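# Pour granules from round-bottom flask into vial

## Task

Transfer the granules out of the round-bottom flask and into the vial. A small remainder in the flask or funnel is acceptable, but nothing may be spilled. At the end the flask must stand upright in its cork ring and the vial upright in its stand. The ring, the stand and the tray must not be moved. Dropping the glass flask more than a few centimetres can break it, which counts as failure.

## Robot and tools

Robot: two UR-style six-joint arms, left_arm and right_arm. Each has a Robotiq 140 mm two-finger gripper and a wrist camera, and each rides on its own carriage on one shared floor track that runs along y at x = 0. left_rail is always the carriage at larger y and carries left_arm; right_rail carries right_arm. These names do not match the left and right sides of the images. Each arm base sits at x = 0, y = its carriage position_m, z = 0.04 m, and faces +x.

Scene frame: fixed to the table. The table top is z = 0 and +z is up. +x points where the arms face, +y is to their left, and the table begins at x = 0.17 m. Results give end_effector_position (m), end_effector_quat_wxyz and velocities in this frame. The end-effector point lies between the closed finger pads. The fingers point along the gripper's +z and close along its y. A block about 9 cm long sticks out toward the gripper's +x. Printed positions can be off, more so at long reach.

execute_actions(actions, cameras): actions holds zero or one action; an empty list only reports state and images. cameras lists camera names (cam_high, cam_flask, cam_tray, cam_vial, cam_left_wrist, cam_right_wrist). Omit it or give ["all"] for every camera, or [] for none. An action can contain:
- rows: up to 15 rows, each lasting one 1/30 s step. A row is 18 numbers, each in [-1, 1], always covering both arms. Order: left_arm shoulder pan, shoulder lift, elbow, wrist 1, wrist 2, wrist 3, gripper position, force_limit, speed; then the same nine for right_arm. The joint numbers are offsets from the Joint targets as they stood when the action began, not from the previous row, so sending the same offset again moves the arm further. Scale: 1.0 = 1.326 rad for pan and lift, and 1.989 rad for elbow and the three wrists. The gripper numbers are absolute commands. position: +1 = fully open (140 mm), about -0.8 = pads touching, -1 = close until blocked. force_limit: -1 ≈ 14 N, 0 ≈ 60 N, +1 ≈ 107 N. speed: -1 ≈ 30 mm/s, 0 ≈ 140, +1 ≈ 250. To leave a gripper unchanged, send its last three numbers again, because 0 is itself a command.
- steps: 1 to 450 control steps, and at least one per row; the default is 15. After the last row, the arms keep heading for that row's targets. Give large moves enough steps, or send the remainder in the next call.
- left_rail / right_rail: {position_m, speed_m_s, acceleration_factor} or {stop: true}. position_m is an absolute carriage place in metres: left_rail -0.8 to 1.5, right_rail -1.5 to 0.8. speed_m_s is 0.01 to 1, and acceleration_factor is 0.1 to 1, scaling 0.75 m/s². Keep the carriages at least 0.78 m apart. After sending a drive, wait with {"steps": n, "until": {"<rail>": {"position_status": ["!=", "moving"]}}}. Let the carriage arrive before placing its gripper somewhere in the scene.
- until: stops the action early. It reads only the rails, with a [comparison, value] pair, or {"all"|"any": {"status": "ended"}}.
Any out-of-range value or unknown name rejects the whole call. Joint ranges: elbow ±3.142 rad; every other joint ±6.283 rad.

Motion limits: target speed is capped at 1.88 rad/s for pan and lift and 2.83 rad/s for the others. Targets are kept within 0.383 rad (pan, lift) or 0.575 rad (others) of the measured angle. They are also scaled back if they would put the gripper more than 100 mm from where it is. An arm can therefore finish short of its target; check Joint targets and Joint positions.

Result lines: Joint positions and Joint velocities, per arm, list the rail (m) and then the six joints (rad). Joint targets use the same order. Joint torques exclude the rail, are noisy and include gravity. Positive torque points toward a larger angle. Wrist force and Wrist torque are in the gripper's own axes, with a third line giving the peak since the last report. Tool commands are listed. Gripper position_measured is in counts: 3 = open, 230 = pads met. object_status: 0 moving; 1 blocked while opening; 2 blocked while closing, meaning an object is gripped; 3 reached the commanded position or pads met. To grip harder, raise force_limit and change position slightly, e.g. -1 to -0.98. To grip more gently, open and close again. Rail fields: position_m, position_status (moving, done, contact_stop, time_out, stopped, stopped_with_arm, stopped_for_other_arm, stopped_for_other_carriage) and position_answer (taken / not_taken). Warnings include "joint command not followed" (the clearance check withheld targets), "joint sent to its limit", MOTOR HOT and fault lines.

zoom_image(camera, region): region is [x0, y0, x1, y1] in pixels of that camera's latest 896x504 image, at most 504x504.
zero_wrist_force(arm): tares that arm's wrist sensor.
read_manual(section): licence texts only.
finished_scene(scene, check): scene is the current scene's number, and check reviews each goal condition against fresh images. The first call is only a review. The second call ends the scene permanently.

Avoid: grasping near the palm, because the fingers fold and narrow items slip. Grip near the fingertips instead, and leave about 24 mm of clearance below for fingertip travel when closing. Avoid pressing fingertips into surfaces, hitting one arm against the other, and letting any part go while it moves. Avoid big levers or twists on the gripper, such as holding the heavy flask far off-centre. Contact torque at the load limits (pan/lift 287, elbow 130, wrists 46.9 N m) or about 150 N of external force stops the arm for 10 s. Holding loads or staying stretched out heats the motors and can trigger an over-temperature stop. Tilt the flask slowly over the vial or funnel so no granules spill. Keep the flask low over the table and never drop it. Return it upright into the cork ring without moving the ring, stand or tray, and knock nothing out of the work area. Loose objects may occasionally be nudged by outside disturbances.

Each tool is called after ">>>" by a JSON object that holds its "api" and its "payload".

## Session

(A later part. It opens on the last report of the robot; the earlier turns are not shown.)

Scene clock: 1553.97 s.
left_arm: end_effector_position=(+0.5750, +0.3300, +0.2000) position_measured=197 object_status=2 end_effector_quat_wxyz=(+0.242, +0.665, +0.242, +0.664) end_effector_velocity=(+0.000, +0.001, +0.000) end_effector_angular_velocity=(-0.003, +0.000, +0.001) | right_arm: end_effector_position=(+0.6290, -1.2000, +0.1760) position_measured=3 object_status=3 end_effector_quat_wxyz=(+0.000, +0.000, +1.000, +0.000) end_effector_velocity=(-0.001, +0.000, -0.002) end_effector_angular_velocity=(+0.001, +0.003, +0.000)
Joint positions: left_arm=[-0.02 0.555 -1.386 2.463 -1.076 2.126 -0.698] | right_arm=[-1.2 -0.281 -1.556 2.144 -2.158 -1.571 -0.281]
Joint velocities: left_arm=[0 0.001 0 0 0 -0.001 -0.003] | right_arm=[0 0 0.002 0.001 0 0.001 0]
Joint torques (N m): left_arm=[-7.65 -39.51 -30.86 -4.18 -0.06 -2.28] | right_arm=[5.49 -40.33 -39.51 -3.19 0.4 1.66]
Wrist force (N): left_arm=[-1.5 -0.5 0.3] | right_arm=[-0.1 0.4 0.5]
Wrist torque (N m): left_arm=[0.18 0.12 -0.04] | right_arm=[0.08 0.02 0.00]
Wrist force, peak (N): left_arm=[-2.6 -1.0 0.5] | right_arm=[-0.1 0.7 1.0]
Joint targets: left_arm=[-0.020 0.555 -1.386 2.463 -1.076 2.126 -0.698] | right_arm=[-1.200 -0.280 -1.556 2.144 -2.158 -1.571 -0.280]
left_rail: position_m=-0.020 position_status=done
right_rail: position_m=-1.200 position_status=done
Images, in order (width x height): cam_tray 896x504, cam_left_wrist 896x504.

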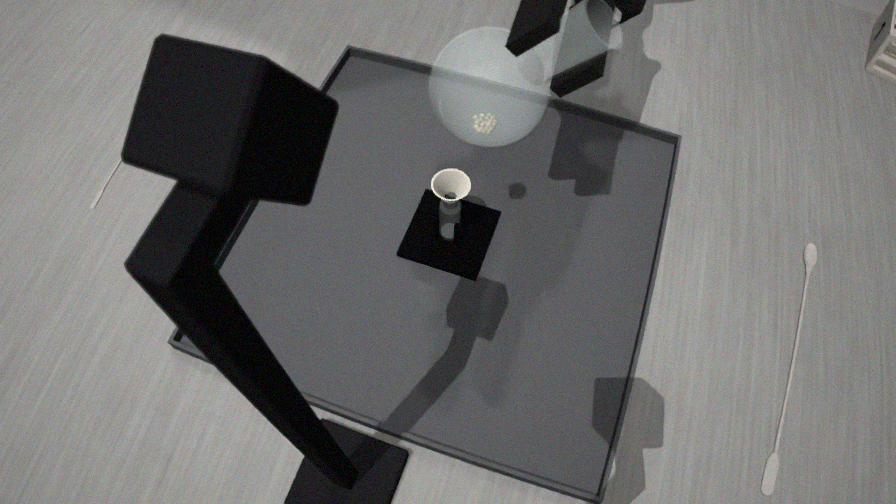

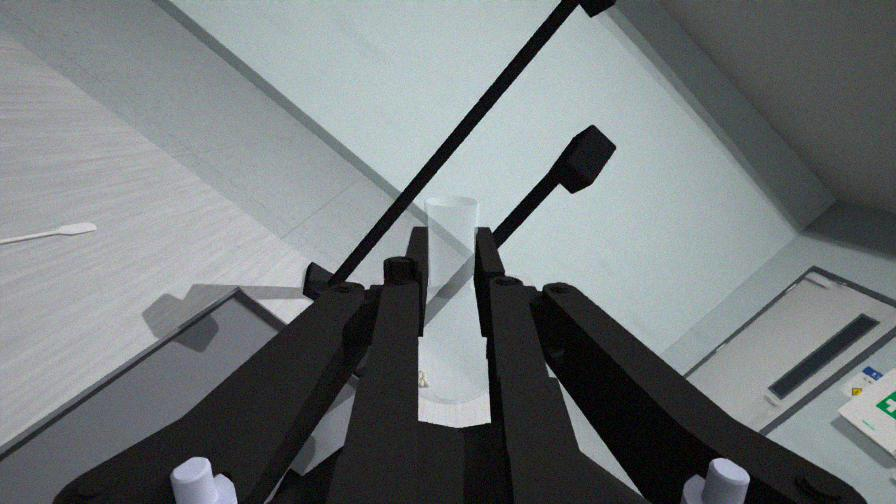

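>>> {"api": "execute_actions", "payload": {"actions": [{"rows":[[0,0,0,0,0,-0.00095,-1,-0.5,-0.8,0,0,0,0,0,0,1,1,1],[0,0,0,0,0,-0.00674,-1,-0.5,-0.8,0,0,0,0,0,0,1,1,1],[0,0,0,0,0,-0.02032,-1,-0.5,-0.8,0,0,0,0,0,0,1,1,1],[0,0,0,0,0,-0.04279,-1,-0.5,-0.8,0,0,0,0,0,0,1,1,1],[0,0,0,0,0,-0.07368,-1,-0.5,-0.8,0,0,0,0,0,0,1,1,1],[0,0,0,0,0,-0.11141,-1,-0.5,-0.8,0,0,0,0,0,0,1,1,1],[0,0,0,0,0,-0.15363,-1,-0.5,-0.8,0,0,0,0,0,0,1,1,1],[0,0,0,0,0,-0.19737,-1,-0.5,-0.8,0,0,0,0,0,0,1,1,1],[0,0,0,0,0,-0.2396,-1,-0.5,-0.8,0,0,0,0,0,0,1,1,1],[0,0,0,0,0,-0.27733,-1,-0.5,-0.8,0,0,0,0,0,0,1,1,1],[0,0,0,0,0,-0.30822,-1,-0.5,-0.8,0,0,0,0,0,0,1,1,1],[0,0,0,0,0,-0.33068,-1,-0.5,-0.8,0,0,0,0,0,0,1,1,1],[0,0,0,0,0,-0.34427,-1,-0.5,-0.8,0,0,0,0,0,0,1,1,1],[0,0,0,0,0,-0.35005,-1,-0.5,-0.8,0,0,0,0,0,0,1,1,1],[0,0,0,0,0,-0.351,-1,-0.5,-0.8,0,0,0,0,0,0,1,1,1]],"steps":32}], "cameras": ["cam_tray", "cam_left_wrist"]}}

Scene clock: 1565.90 s.
left_arm: end_effector_position=(+0.5750, +0.3300, +0.2000) position_measured=197 object_status=2 end_effector_quat_wxyz=(+0.454, +0.542, +0.454, +0.542) end_effector_velocity=(-0.001, +0.000, -0.001) end_effector_angular_velocity=(-0.001, +0.001, +0.001) | right_arm: end_effector_position=(+0.6290, -1.2000, +0.1760) position_measured=3 object_status=3 end_effector_quat_wxyz=(+0.000, +0.000, +1.000, +0.000) end_effector_velocity=(+0.000, -0.001, +0.000) end_effector_angular_velocity=(-0.001, -0.001, -0.002)
Joint positions: left_arm=[-0.02 0.555 -1.386 2.463 -1.076 2.126 -1.396] | right_arm=[-1.2 -0.281 -1.556 2.144 -2.158 -1.571 -0.281]
Joint velocities: left_arm=[0 0 0 0.001 0 0 0] | right_arm=[0 -0.002 -0.001 0 0 0 0]
Joint torques (N m): left_arm=[-9.2 -38.78 -30.06 -4.24 -0.33 -1.51] | right_arm=[7.83 -41.32 -38.71 -3.62 0.2 2.44]
Wrist force (N): left_arm=[-0.7 -0.5 0.2] | right_arm=[0.4 0.1 0.6]
Wrist torque (N m): left_arm=[0.16 0.01 -0.05] | right_arm=[0.02 -0.08 0.00]
Wrist force, peak (N): left_arm=[-1.9 -0.3 0.8] | right_arm=[-0.3 0.6 0.9]
Joint targets: left_arm=[-0.020 0.555 -1.386 2.463 -1.076 2.126 -1.396] | right_arm=[-1.200 -0.280 -1.556 2.144 -2.158 -1.571 -0.280]
left_rail: position_m=-0.020 position_status=done
right_rail: position_m=-1.200 position_status=done
Images, in order (width x height): cam_tray 896x504, cam_left_wrist 896x504.

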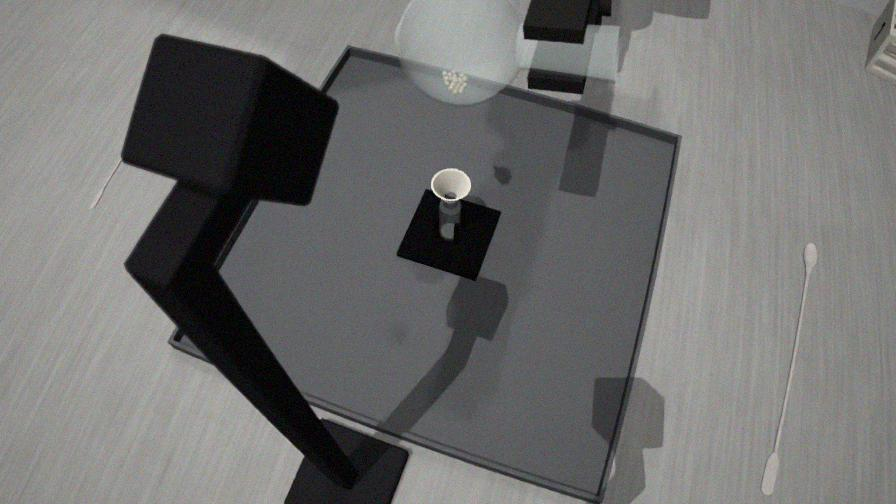

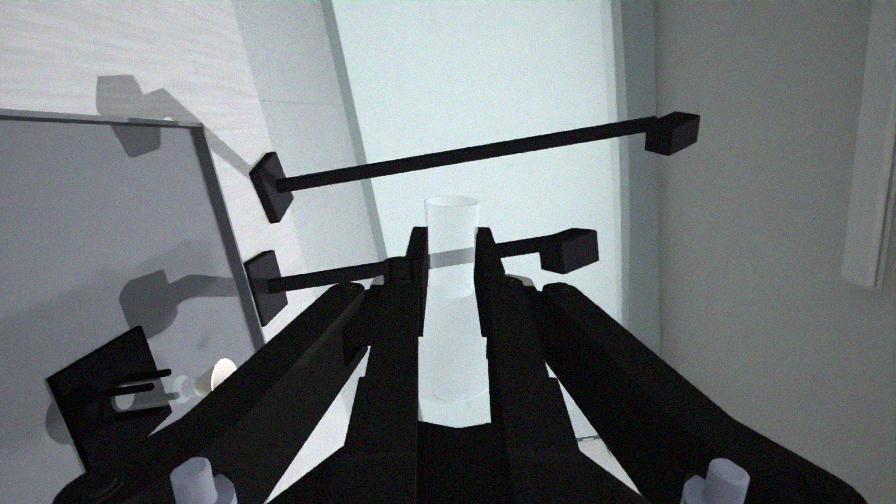

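>>> {"api": "zoom_image", "payload": {"camera": "cam_left_wrist", "region": [40, 320, 280, 480]}}

>>> {"api": "execute_actions", "payload": {"actions": [{"rows":[[0,0,0,0,0,-0.00095,-1,-0.5,-0.8,0,0,0,0,0,0,1,1,1],[0,0,0,0,0,-0.00674,-1,-0.5,-0.8,0,0,0,0,0,0,1,1,1],[0,0,0,0,0,-0.02032,-1,-0.5,-0.8,0,0,0,0,0,0,1,1,1],[0,0,0,0,0,-0.04279,-1,-0.5,-0.8,0,0,0,0,0,0,1,1,1],[0,0,0,0,0,-0.07368,-1,-0.5,-0.8,0,0,0,0,0,0,1,1,1],[0,0,0,0,0,-0.11141,-1,-0.5,-0.8,0,0,0,0,0,0,1,1,1],[0,0,0,0,0,-0.15363,-1,-0.5,-0.8,0,0,0,0,0,0,1,1,1],[0,0,0,0,0,-0.19737,-1,-0.5,-0.8,0,0,0,0,0,0,1,1,1],[0,0,0,0,0,-0.2396,-1,-0.5,-0.8,0,0,0,0,0,0,1,1,1],[0,0,0,0,0,-0.27733,-1,-0.5,-0.8,0,0,0,0,0,0,1,1,1],[0,0,0,0,0,-0.30822,-1,-0.5,-0.8,0,0,0,0,0,0,1,1,1],[0,0,0,0,0,-0.33068,-1,-0.5,-0.8,0,0,0,0,0,0,1,1,1],[0,0,0,0,0,-0.34427,-1,-0.5,-0.8,0,0,0,0,0,0,1,1,1],[0,0,0,0,0,-0.35005,-1,-0.5,-0.8,0,0,0,0,0,0,1,1,1],[0,0,0,0,0,-0.351,-1,-0.5,-0.8,0,0,0,0,0,0,1,1,1]],"steps":32}], "cameras": ["cam_tray", "cam_left_wrist", "cam_vial"]}}

Scaled by 2.100 from the camera's 896x504 image, which has a finer 1280x720 frame.

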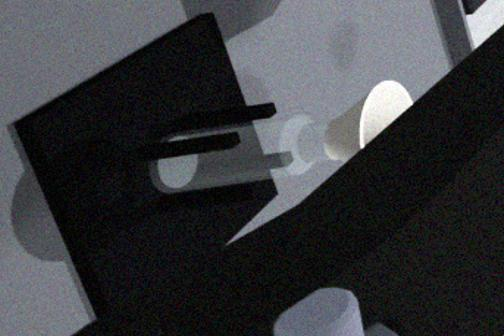

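Scene clock: 1581.43 s.
left_arm: end_effector_position=(+0.5750, +0.3300, +0.2000) position_measured=197 object_status=2 end_effector_quat_wxyz=(+0.612, +0.354, +0.612, +0.354) end_effector_velocity=(+0.000, +0.001, +0.000) end_effector_angular_velocity=(-0.001, -0.001, +0.002) | right_arm: end_effector_position=(+0.6290, -1.2000, +0.1760) position_measured=3 object_status=3 end_effector_quat_wxyz=(+0.000, +0.000, +1.000, +0.000) end_effector_velocity=(+0.000, +0.000, +0.000) end_effector_angular_velocity=(-0.001, +0.000, +0.001)
Joint positions: left_arm=[-0.02 0.555 -1.386 2.463 -1.076 2.126 -2.094] | right_arm=[-1.2 -0.281 -1.556 2.144 -2.158 -1.571 -0.281]
Joint velocities: left_arm=[0 0.001 0 -0.001 0 -0.001 -0.002] | right_arm=[0 0.001 0 0.001 -0.001 -0.001 0]
Joint torques (N m): left_arm=[-6.9 -39.51 -28.36 -3.88 -1.37 -2.65] | right_arm=[7.33 -40.47 -39.86 -3.11 0.16 2.66]
Wrist force (N): left_arm=[0.2 -0.2 -0.5] | right_arm=[-0.2 0.5 0.4]
Wrist torque (N m): left_arm=[0.12 -0.19 -0.07] | right_arm=[0.10 0.04 0.01]
Wrist force, peak (N): left_arm=[-1.1 -0.7 0.4] | right_arm=[-0.4 0.5 1.0]
Joint targets: left_arm=[-0.020 0.555 -1.386 2.463 -1.076 2.126 -2.094] | right_arm=[-1.200 -0.280 -1.556 2.144 -2.158 -1.571 -0.280]
left_rail: position_m=-0.020 position_status=done
right_rail: position_m=-1.200 position_status=done
Images, in order (width x height): cam_tray 896x504, cam_vial 896x504, cam_left_wrist 896x504.

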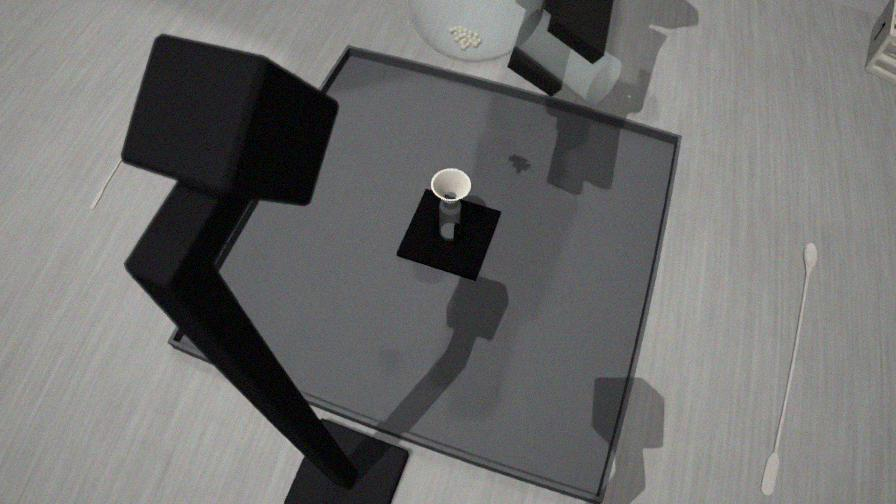

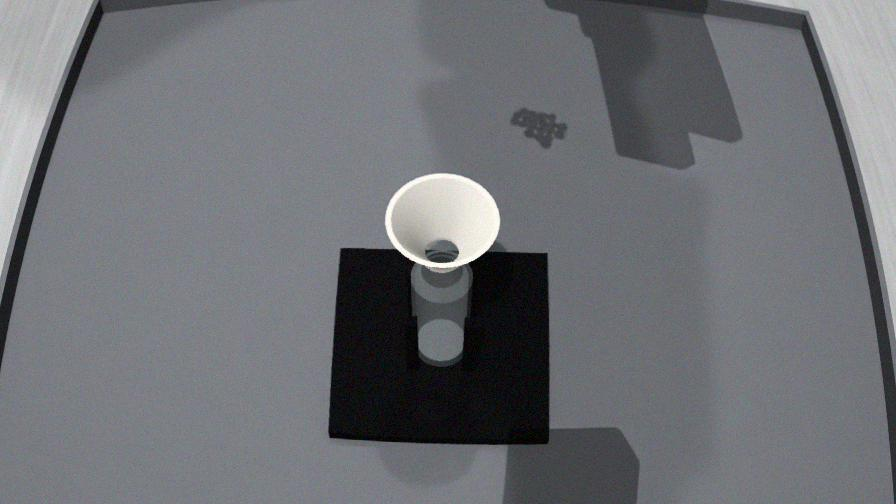

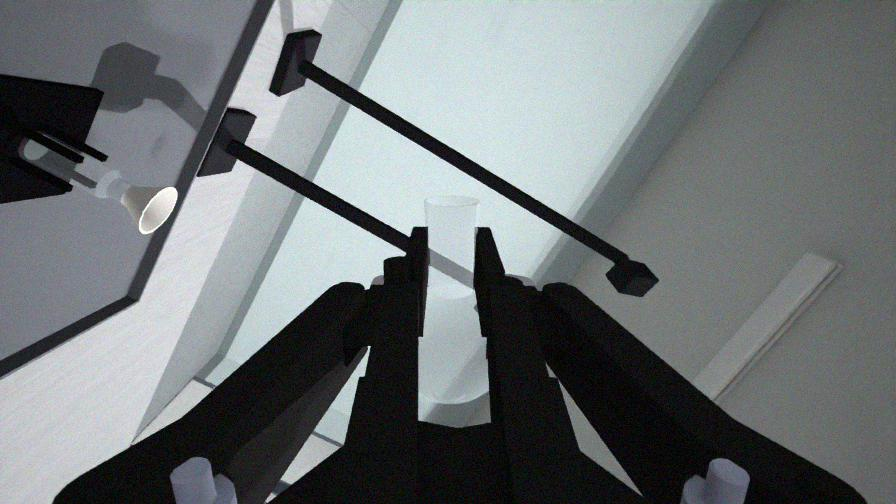

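>>> {"api": "zoom_image", "payload": {"camera": "cam_left_wrist", "region": [0, 60, 240, 260]}}

>>> {"api": "zoom_image", "payload": {"camera": "cam_left_wrist", "region": [380, 180, 520, 440]}}

>>> {"api": "zoom_image", "payload": {"camera": "cam_tray", "region": [390, 0, 640, 200]}}

Scaled by 2.100 from the camera's 896x504 image, which has a finer 1280x720 frame.

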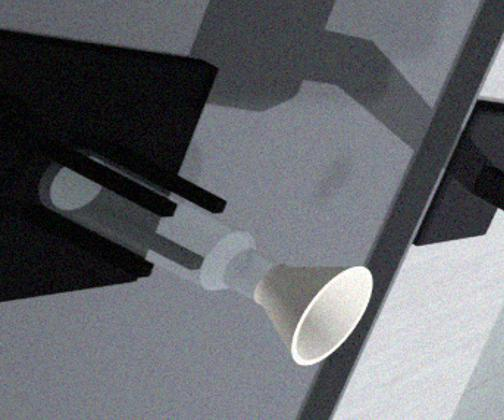

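Scaled by 1.938 from the camera's 896x504 image, which has a finer 1280x720 frame.

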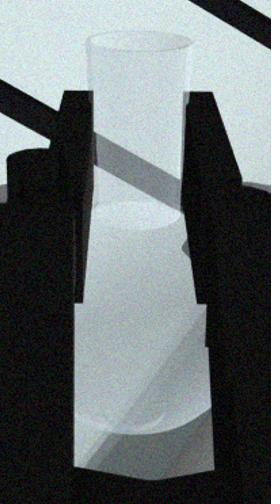

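Scaled by 2.016 from the camera's 896x504 image, which has a finer 1280x720 frame.

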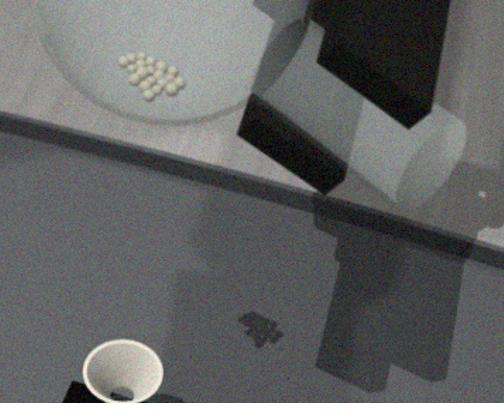

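>>> {"api": "execute_actions", "payload": {"actions": [{"left_rail":{"position_m":-0.07},"steps":60,"until":{"any":{"status":"ended"}}}], "cameras": ["cam_tray", "cam_left_wrist", "cam_vial", "cam_high"]}}

>>> {"api": "zoom_image", "payload": {"camera": "cam_left_wrist", "region": [40, 80, 280, 280]}}

>>> {"api": "zoom_image", "payload": {"camera": "cam_high", "region": [500, 270, 720, 420]}}

Scene clock: 1621.83 s.
left_arm: end_effector_position=(+0.5750, +0.2801, +0.2000) position_measured=197 object_status=2 end_effector_quat_wxyz=(+0.612, +0.354, +0.612, +0.353) end_effector_velocity=(+0.000, +0.000, +0.000) end_effector_angular_velocity=(+0.000, +0.000, -0.001) | right_arm: end_effector_position=(+0.6290, -1.2000, +0.1760) position_measured=3 object_status=3 end_effector_quat_wxyz=(+0.000, +0.000, +1.000, +0.000) end_effector_velocity=(+0.000, +0.001, +0.000) end_effector_angular_velocity=(+0.001, +0.000, +0.002)
Joint positions: left_arm=[-0.07 0.555 -1.386 2.463 -1.076 2.126 -2.094] | right_arm=[-1.2 -0.281 -1.556 2.144 -2.158 -1.571 -0.281]
Joint velocities: left_arm=[0 0 0 0 0 0.001 0] | right_arm=[0 0.002 0 0 0 0.001 0]
Joint torques (N m): left_arm=[-9.03 -40.39 -23.45 -3.48 -1.55 -1.63] | right_arm=[11.04 -41.83 -40.25 -3.12 0.14 2.68]
Wrist force (N): left_arm=[0.2 0.1 -0.4] | right_arm=[-0.2 0.0 0.5]
Wrist torque (N m): left_arm=[0.18 -0.19 -0.06] | right_arm=[0.01 0.03 0.00]
Wrist force, peak (N): left_arm=[1.9 0.6 -0.4] | right_arm=[0.2 0.2 1.2]
Joint targets: left_arm=[-0.070 0.555 -1.386 2.463 -1.076 2.126 -2.094] | right_arm=[-1.200 -0.280 -1.556 2.144 -2.158 -1.571 -0.280]
Tool commands: left_gripper/position=-1.0 left_gripper/force_limit=-0.5 left_gripper/speed=-0.8 right_gripper/position=+1.0 right_gripper/force_limit=+1.0 right_gripper/speed=+1.0
left_rail: position_m=-0.070 position_status=done
right_rail: position_m=-1.200 position_status=done
Images, in order (width x height): cam_high 896x504, cam_tray 896x504, cam_vial 896x504, cam_left_wrist 896x504.

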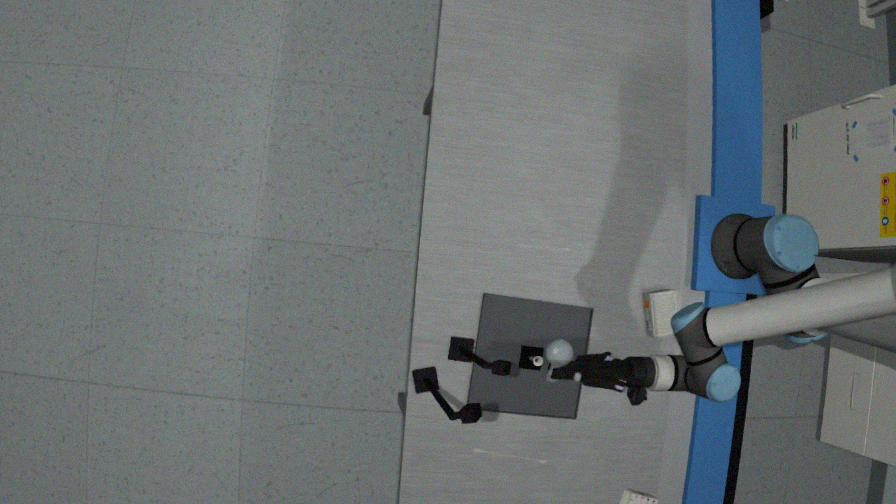

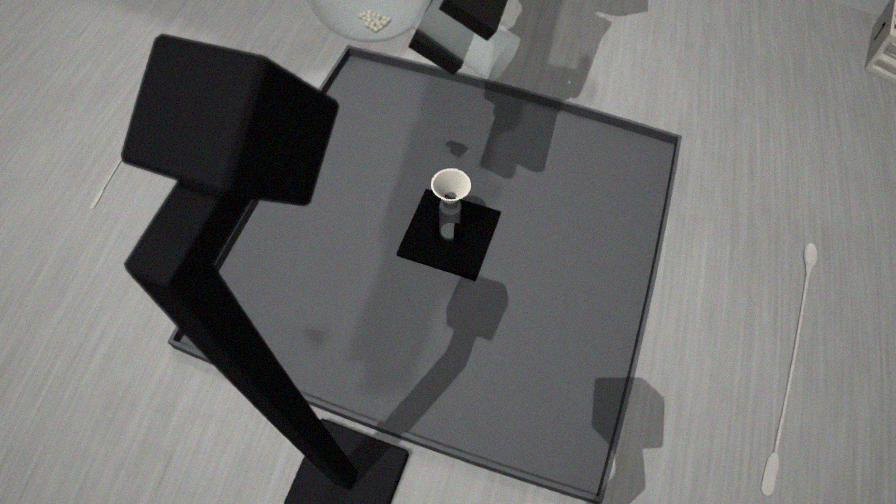

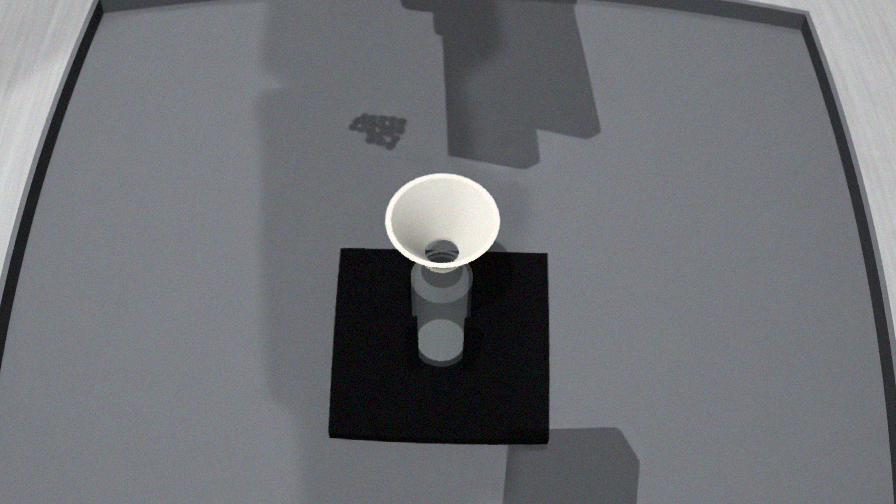

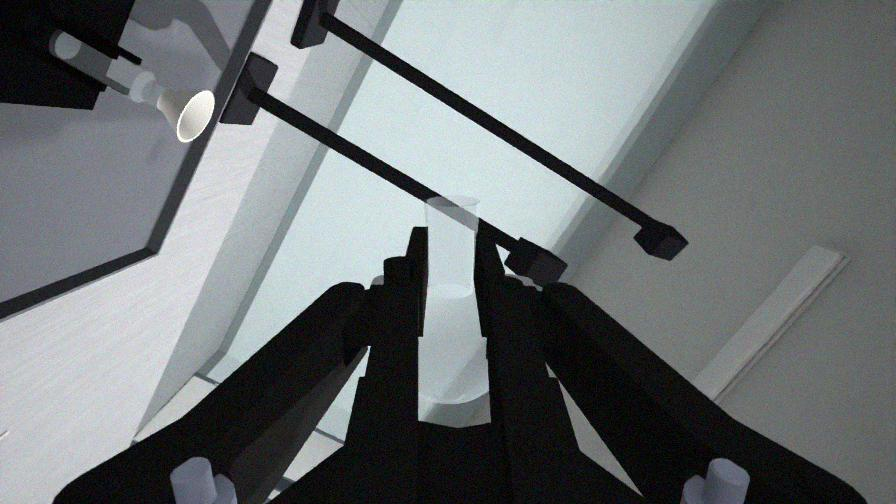

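Scaled by 2.100 from the camera's 896x504 image, which has a finer 1280x720 frame.

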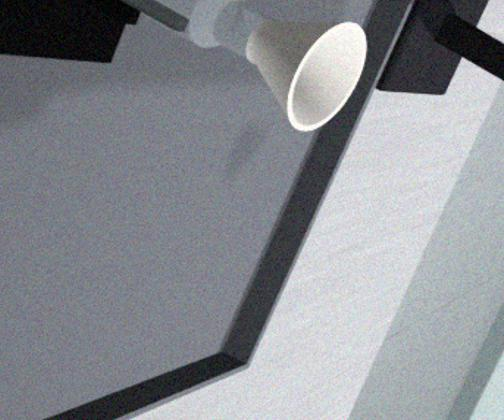

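Scaled by 2.291 from the camera's 896x504 image, which has a finer 1280x720 frame.

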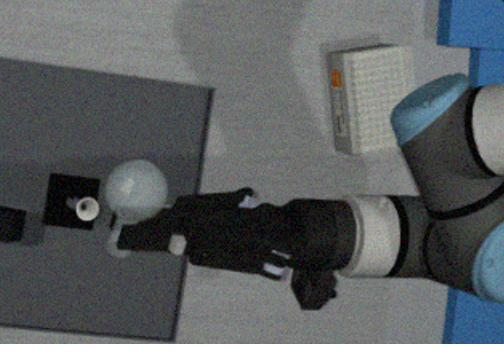

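I'll check the current state and camera views before continuing.

>>> {"api": "execute_actions", "payload": {"actions": [], "cameras": ["cam_left_wrist", "cam_vial", "cam_tray", "cam_high"]}}

Scene clock: 1653.20 s.
left_arm: end_effector_position=(+0.5750, +0.2800, +0.2000) position_measured=197 object_status=2 end_effector_quat_wxyz=(+0.612, +0.354, +0.612, +0.353) end_effector_velocity=(+0.000, +0.000, +0.000) end_effector_angular_velocity=(+0.000, +0.000, +0.001) | right_arm: end_effector_position=(+0.6290, -1.2000, +0.1760) position_measured=3 object_status=3 end_effector_quat_wxyz=(+0.000, +0.000, +1.000, +0.000) end_effector_velocity=(+0.001, -0.001, +0.001) end_effector_angular_velocity=(+0.000, -0.002, -0.001)
Joint positions: left_arm=[-0.07 0.555 -1.386 2.463 -1.076 2.126 -2.094] | right_arm=[-1.2 -0.281 -1.556 2.144 -2.158 -1.571 -0.281]
Joint velocities: left_arm=[0 0.001 0 0 0 0 0] | right_arm=[0 0 0 -0.001 -0.001 0 0.001]
Joint torques (N m): left_arm=[-8.69 -40.63 -22.81 -3.28 -1.51 -1.66] | right_arm=[11.86 -41.43 -41.53 -3.1 0.55 2.99]
Wrist force (N): left_arm=[0.0 -0.3 -0.3] | right_arm=[0.0 0.1 0.4]
Wrist torque (N m): left_arm=[0.11 -0.13 -0.07] | right_arm=[0.01 -0.01 0.00]
Wrist force, peak (N): left_arm=[0.2 -0.6 -1.1] | right_arm=[-0.2 0.3 1.2]
Joint targets: left_arm=[-0.070 0.555 -1.386 2.463 -1.076 2.126 -2.094] | right_arm=[-1.200 -0.280 -1.556 2.144 -2.158 -1.571 -0.280]
Tool commands: left_gripper/position=-1.0 left_gripper/force_limit=-0.5 left_gripper/speed=-0.8 right_gripper/position=+1.0 right_gripper/force_limit=+1.0 right_gripper/speed=+1.0
left_rail: position_m=-0.070 position_status=done
right_rail: position_m=-1.200 position_status=done
Images, in order (width x height): cam_high 896x504, cam_tray 896x504, cam_vial 896x504, cam_left_wrist 896x504.

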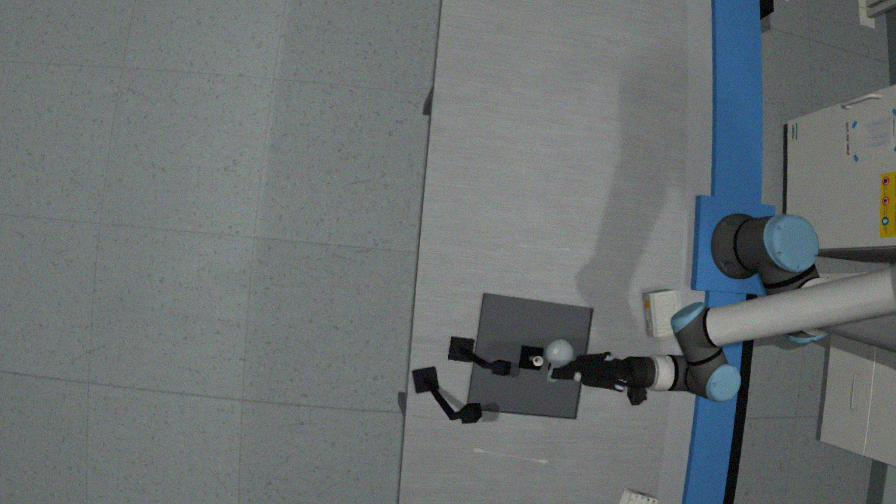

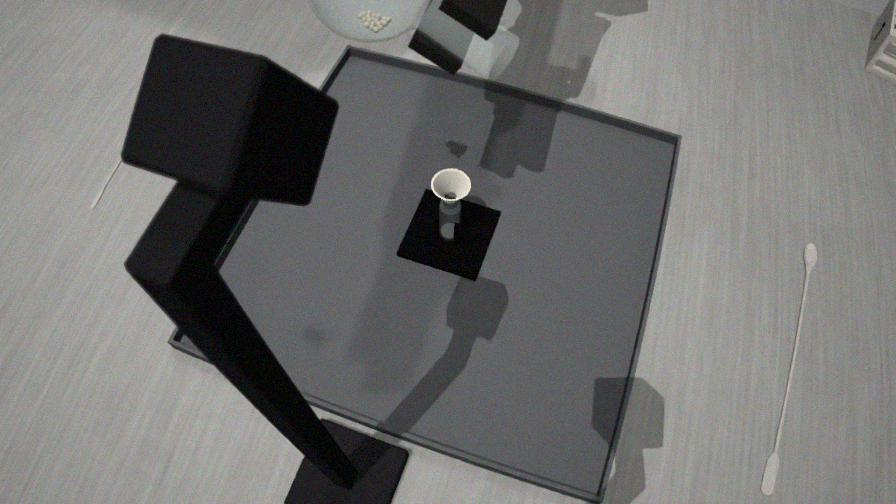

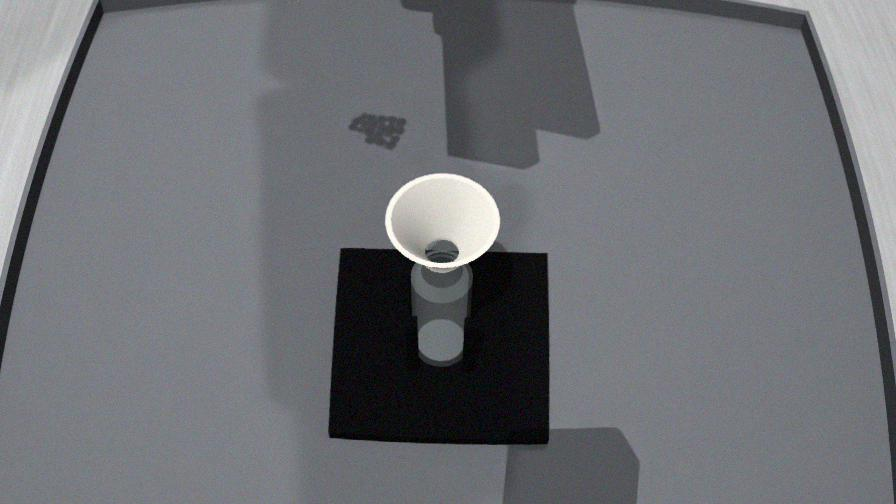

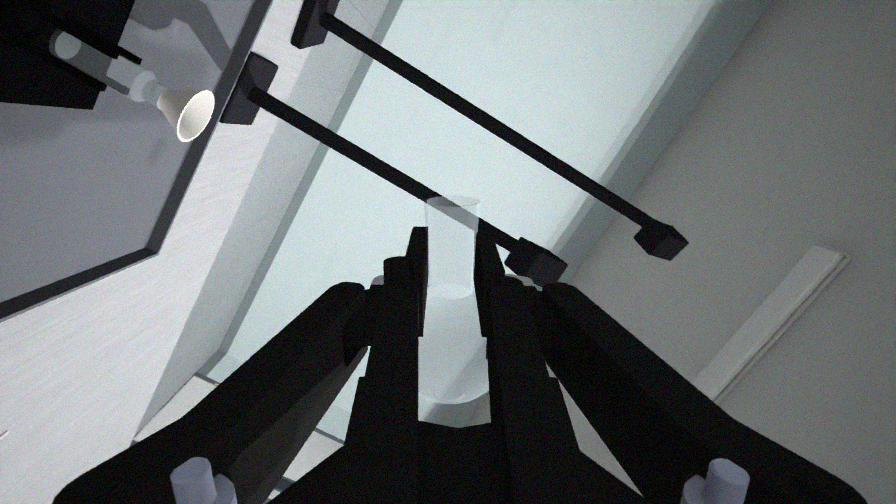

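>>> {"api": "execute_actions", "payload": {"actions": [{"rows": [[-0.00007,-0.00002,-0.00002,0.00017,-0.00005,0.00006,-1,-0.5,-0.8,0,0,0,0,0,0,1,1,1],[-0.0005,-0.00017,-0.00013,0.00119,-0.00037,0.00044,-1,-0.5,-0.8,0,0,0,0,0,0,1,1,1],[-0.0015,-0.00052,-0.00038,0.0036,-0.00112,0.00133,-1,-0.5,-0.8,0,0,0,0,0,0,1,1,1],[-0.00317,-0.0011,-0.00081,0.00757,-0.00236,0.0028,-1,-0.5,-0.8,0,0,0,0,0,0,1,1,1],[-0.00546,-0.0019,-0.00139,0.01304,-0.00406,0.00482,-1,-0.5,-0.8,0,0,0,0,0,0,1,1,1],[-0.00825,-0.00287,-0.00211,0.01972,-0.00614,0.00729,-1,-0.5,-0.8,0,0,0,0,0,0,1,1,1],[-0.01138,-0.00396,-0.0029,0.0272,-0.00846,0.01005,-1,-0.5,-0.8,0,0,0,0,0,0,1,1,1],[-0.01461,-0.00509,-0.00373,0.03494,-0.01087,0.01291,-1,-0.5,-0.8,0,0,0,0,0,0,1,1,1],[-0.01774,-0.00618,-0.00453,0.04242,-0.0132,0.01568,-1,-0.5,-0.8,0,0,0,0,0,0,1,1,1],[-0.02054,-0.00715,-0.00524,0.0491,-0.01528,0.01815,-1,-0.5,-0.8,0,0,0,0,0,0,1,1,1],[-0.02282,-0.00795,-0.00583,0.05456,-0.01698,0.02017,-1,-0.5,-0.8,0,0,0,0,0,0,1,1,1],[-0.02449,-0.00853,-0.00625,0.05854,-0.01822,0.02164,-1,-0.5,-0.8,0,0,0,0,0,0,1,1,1],[-0.02549,-0.00888,-0.00651,0.06095,-0.01897,0.02253,-1,-0.5,-0.8,0,0,0,0,0,0,1,1,1],[-0.02592,-0.00903,-0.00662,0.06197,-0.01929,0.02291,-1,-0.5,-0.8,0,0,0,0,0,0,1,1,1],[-0.02599,-0.00905,-0.00664,0.06214,-0.01934,0.02297,-1,-0.5,-0.8,0,0,0,0,0,0,1,1,1]], "steps": 32}], "cameras": ["cam_left_wrist"]}}

Scene clock: 1704.37 s.
left_arm: end_effector_position=(+0.5801, +0.2691, +0.1798) position_measured=197 object_status=2 end_effector_quat_wxyz=(+0.586, +0.367, +0.639, +0.338) end_effector_velocity=(+0.000, +0.000, +0.000) end_effector_angular_velocity=(-0.001, +0.001, +0.001) | right_arm: end_effector_position=(+0.6290, -1.2000, +0.1760) position_measured=3 object_status=3 end_effector_quat_wxyz=(+0.000, +0.000, +1.000, +0.000) end_effector_velocity=(+0.001, +0.000, +0.001) end_effector_angular_velocity=(-0.001, -0.001, +0.000)
Joint positions: left_arm=[-0.07 0.52 -1.398 2.449 -0.952 2.087 -2.048] | right_arm=[-1.2 -0.281 -1.556 2.144 -2.158 -1.571 -0.28]
Joint velocities: left_arm=[0 0 0 0 0.001 -0.001 -0.001] | right_arm=[0 0.001 0 -0.001 0 0 0]
Joint torques (N m): left_arm=[-11.63 -55.8 -34.99 -0.14 -2.34 3.19] | right_arm=[13.21 -42.56 -42.72 -3.55 0.44 2.09]
Wrist force (N): left_arm=[0.3 -0.1 -0.3] | right_arm=[0.0 0.1 0.4]
Wrist torque (N m): left_arm=[0.14 -0.16 -0.06] | right_arm=[0.01 -0.01 0.00]
Wrist force, peak (N): left_arm=[0.1 -0.6 -1.1] | right_arm=[-0.4 0.6 1.0]
Joint targets: left_arm=[-0.070 0.520 -1.398 2.449 -0.952 2.087 -2.048] | right_arm=[-1.200 -0.280 -1.556 2.144 -2.158 -1.571 -0.280]
left_rail: position_m=-0.070 position_status=done
right_rail: position_m=-1.200 position_status=done
Images, in order (width x height): cam_left_wrist 896x504.

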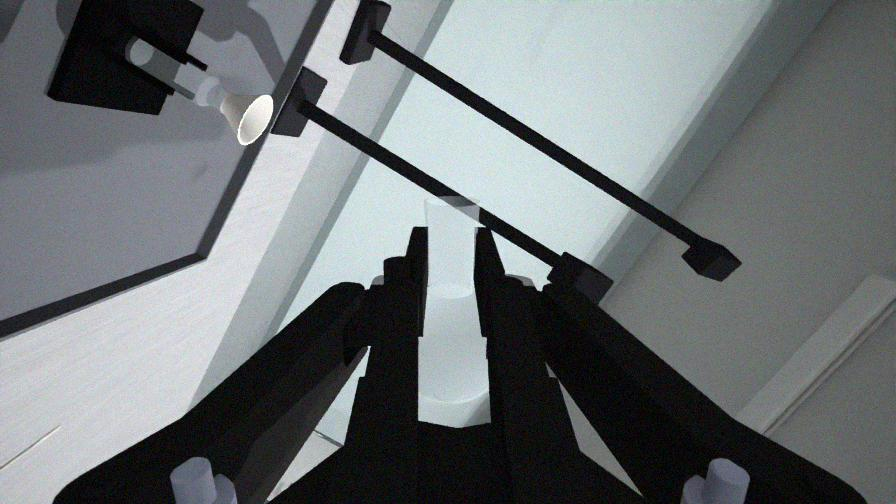

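>>> {"api": "execute_actions", "payload": {"actions": [{"rows": [[-0.00007,-0.00002,-0.00002,0.00017,-0.00005,0.00006,-1,-0.5,-0.8,0,0,0,0,0,0,1,1,1],[-0.0005,-0.00017,-0.00013,0.00119,-0.00037,0.00044,-1,-0.5,-0.8,0,0,0,0,0,0,1,1,1],[-0.0015,-0.00052,-0.00038,0.0036,-0.00112,0.00133,-1,-0.5,-0.8,0,0,0,0,0,0,1,1,1],[-0.00317,-0.0011,-0.00081,0.00757,-0.00236,0.0028,-1,-0.5,-0.8,0,0,0,0,0,0,1,1,1],[-0.00546,-0.0019,-0.00139,0.01304,-0.00406,0.00482,-1,-0.5,-0.8,0,0,0,0,0,0,1,1,1],[-0.00825,-0.00287,-0.00211,0.01972,-0.00614,0.00729,-1,-0.5,-0.8,0,0,0,0,0,0,1,1,1],[-0.01138,-0.00396,-0.0029,0.0272,-0.00846,0.01005,-1,-0.5,-0.8,0,0,0,0,0,0,1,1,1],[-0.01461,-0.00509,-0.00373,0.03494,-0.01087,0.01291,-1,-0.5,-0.8,0,0,0,0,0,0,1,1,1],[-0.01774,-0.00618,-0.00453,0.04242,-0.0132,0.01568,-1,-0.5,-0.8,0,0,0,0,0,0,1,1,1],[-0.02054,-0.00715,-0.00524,0.0491,-0.01528,0.01815,-1,-0.5,-0.8,0,0,0,0,0,0,1,1,1],[-0.02282,-0.00795,-0.00583,0.05456,-0.01698,0.02017,-1,-0.5,-0.8,0,0,0,0,0,0,1,1,1],[-0.02449,-0.00853,-0.00625,0.05854,-0.01822,0.02164,-1,-0.5,-0.8,0,0,0,0,0,0,1,1,1],[-0.02549,-0.00888,-0.00651,0.06095,-0.01897,0.02253,-1,-0.5,-0.8,0,0,0,0,0,0,1,1,1],[-0.02592,-0.00903,-0.00662,0.06197,-0.01929,0.02291,-1,-0.5,-0.8,0,0,0,0,0,0,1,1,1],[-0.02599,-0.00905,-0.00664,0.06214,-0.01934,0.02297,-1,-0.5,-0.8,0,0,0,0,0,0,1,1,1]], "steps": 32}], "cameras": ["cam_left_wrist", "cam_vial", "cam_tray"]}}

Scene clock: 1755.13 s.
left_arm: end_effector_position=(+0.5819, +0.2570, +0.1600) position_measured=197 object_status=2 end_effector_quat_wxyz=(+0.557, +0.383, +0.663, +0.321) end_effector_velocity=(+0.000, +0.000, +0.000) end_effector_angular_velocity=(-0.001, +0.000, +0.000) | right_arm: end_effector_position=(+0.6290, -1.2000, +0.1760) position_measured=3 object_status=3 end_effector_quat_wxyz=(+0.000, +0.000, +1.000, +0.000) end_effector_velocity=(+0.000, +0.000, +0.000) end_effector_angular_velocity=(+0.000, +0.000, +0.000)
Joint positions: left_arm=[-0.07 0.486 -1.41 2.436 -0.829 2.049 -2.003] | right_arm=[-1.2 -0.281 -1.556 2.144 -2.158 -1.571 -0.28]
Joint velocities: left_arm=[0 0 0 0 0 0 -0.001] | right_arm=[0 0 -0.001 0 0.001 0 0]
Joint torques (N m): left_arm=[-11.6 -54.59 -36.19 0.25 -2.25 3.35] | right_arm=[15.26 -40.75 -43.75 -3.56 0.13 2.13]
Wrist force (N): left_arm=[0.2 -0.2 -0.3] | right_arm=[-0.2 0.0 0.5]
Wrist torque (N m): left_arm=[0.13 -0.11 -0.03] | right_arm=[0.00 0.05 0.00]
Wrist force, peak (N): left_arm=[-0.3 -0.1 -1.1] | right_arm=[-0.1 0.5 1.1]
Joint targets: left_arm=[-0.070 0.486 -1.410 2.436 -0.829 2.049 -2.003] | right_arm=[-1.200 -0.280 -1.556 2.144 -2.158 -1.571 -0.280]
left_rail: position_m=-0.070 position_status=done
right_rail: position_m=-1.200 position_status=done
Images, in order (width x height): cam_tray 896x504, cam_vial 896x504, cam_left_wrist 896x504.

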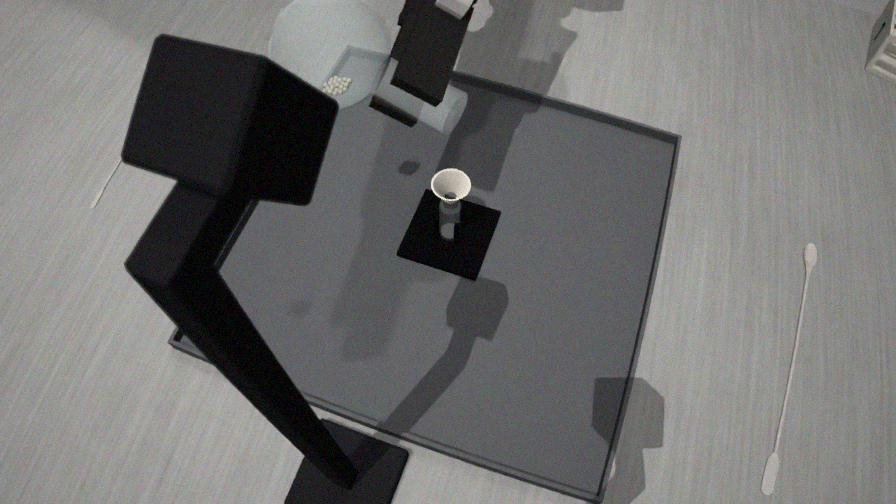

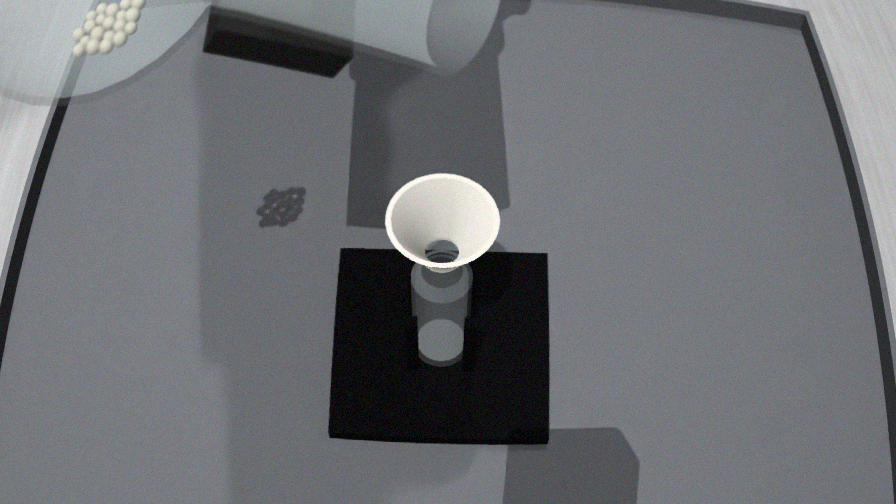

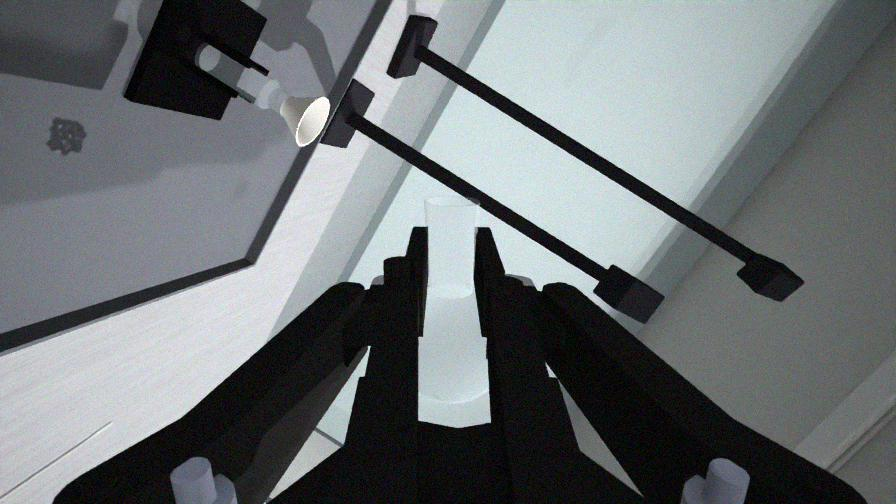

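>>> {"api": "zoom_image", "payload": {"camera": "cam_left_wrist", "region": [230, 50, 480, 240]}}

>>> {"api": "zoom_image", "payload": {"camera": "cam_vial", "region": [300, 120, 580, 300]}}

>>> {"api": "zoom_image", "payload": {"camera": "cam_vial", "region": [300, 0, 580, 160]}}

Scaled by 2.016 from the camera's 896x504 image, which has a finer 1280x720 frame.

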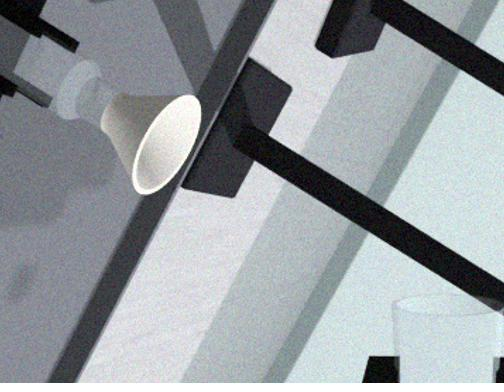

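Scaled by 1.800 from the camera's 896x504 image, which has a finer 1280x720 frame.

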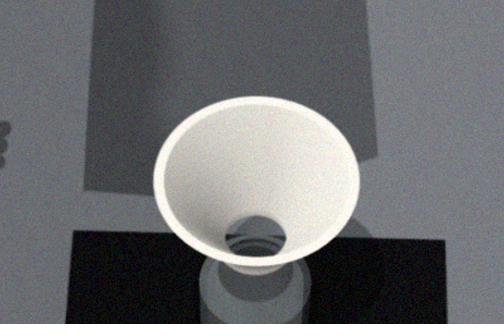

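Scaled by 1.800 from the camera's 896x504 image, which has a finer 1280x720 frame.

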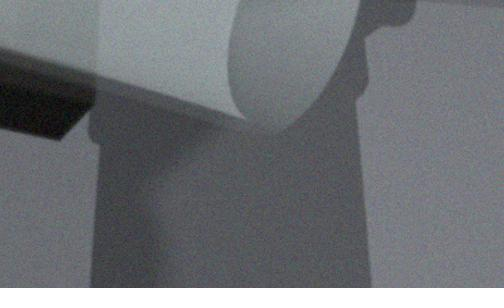

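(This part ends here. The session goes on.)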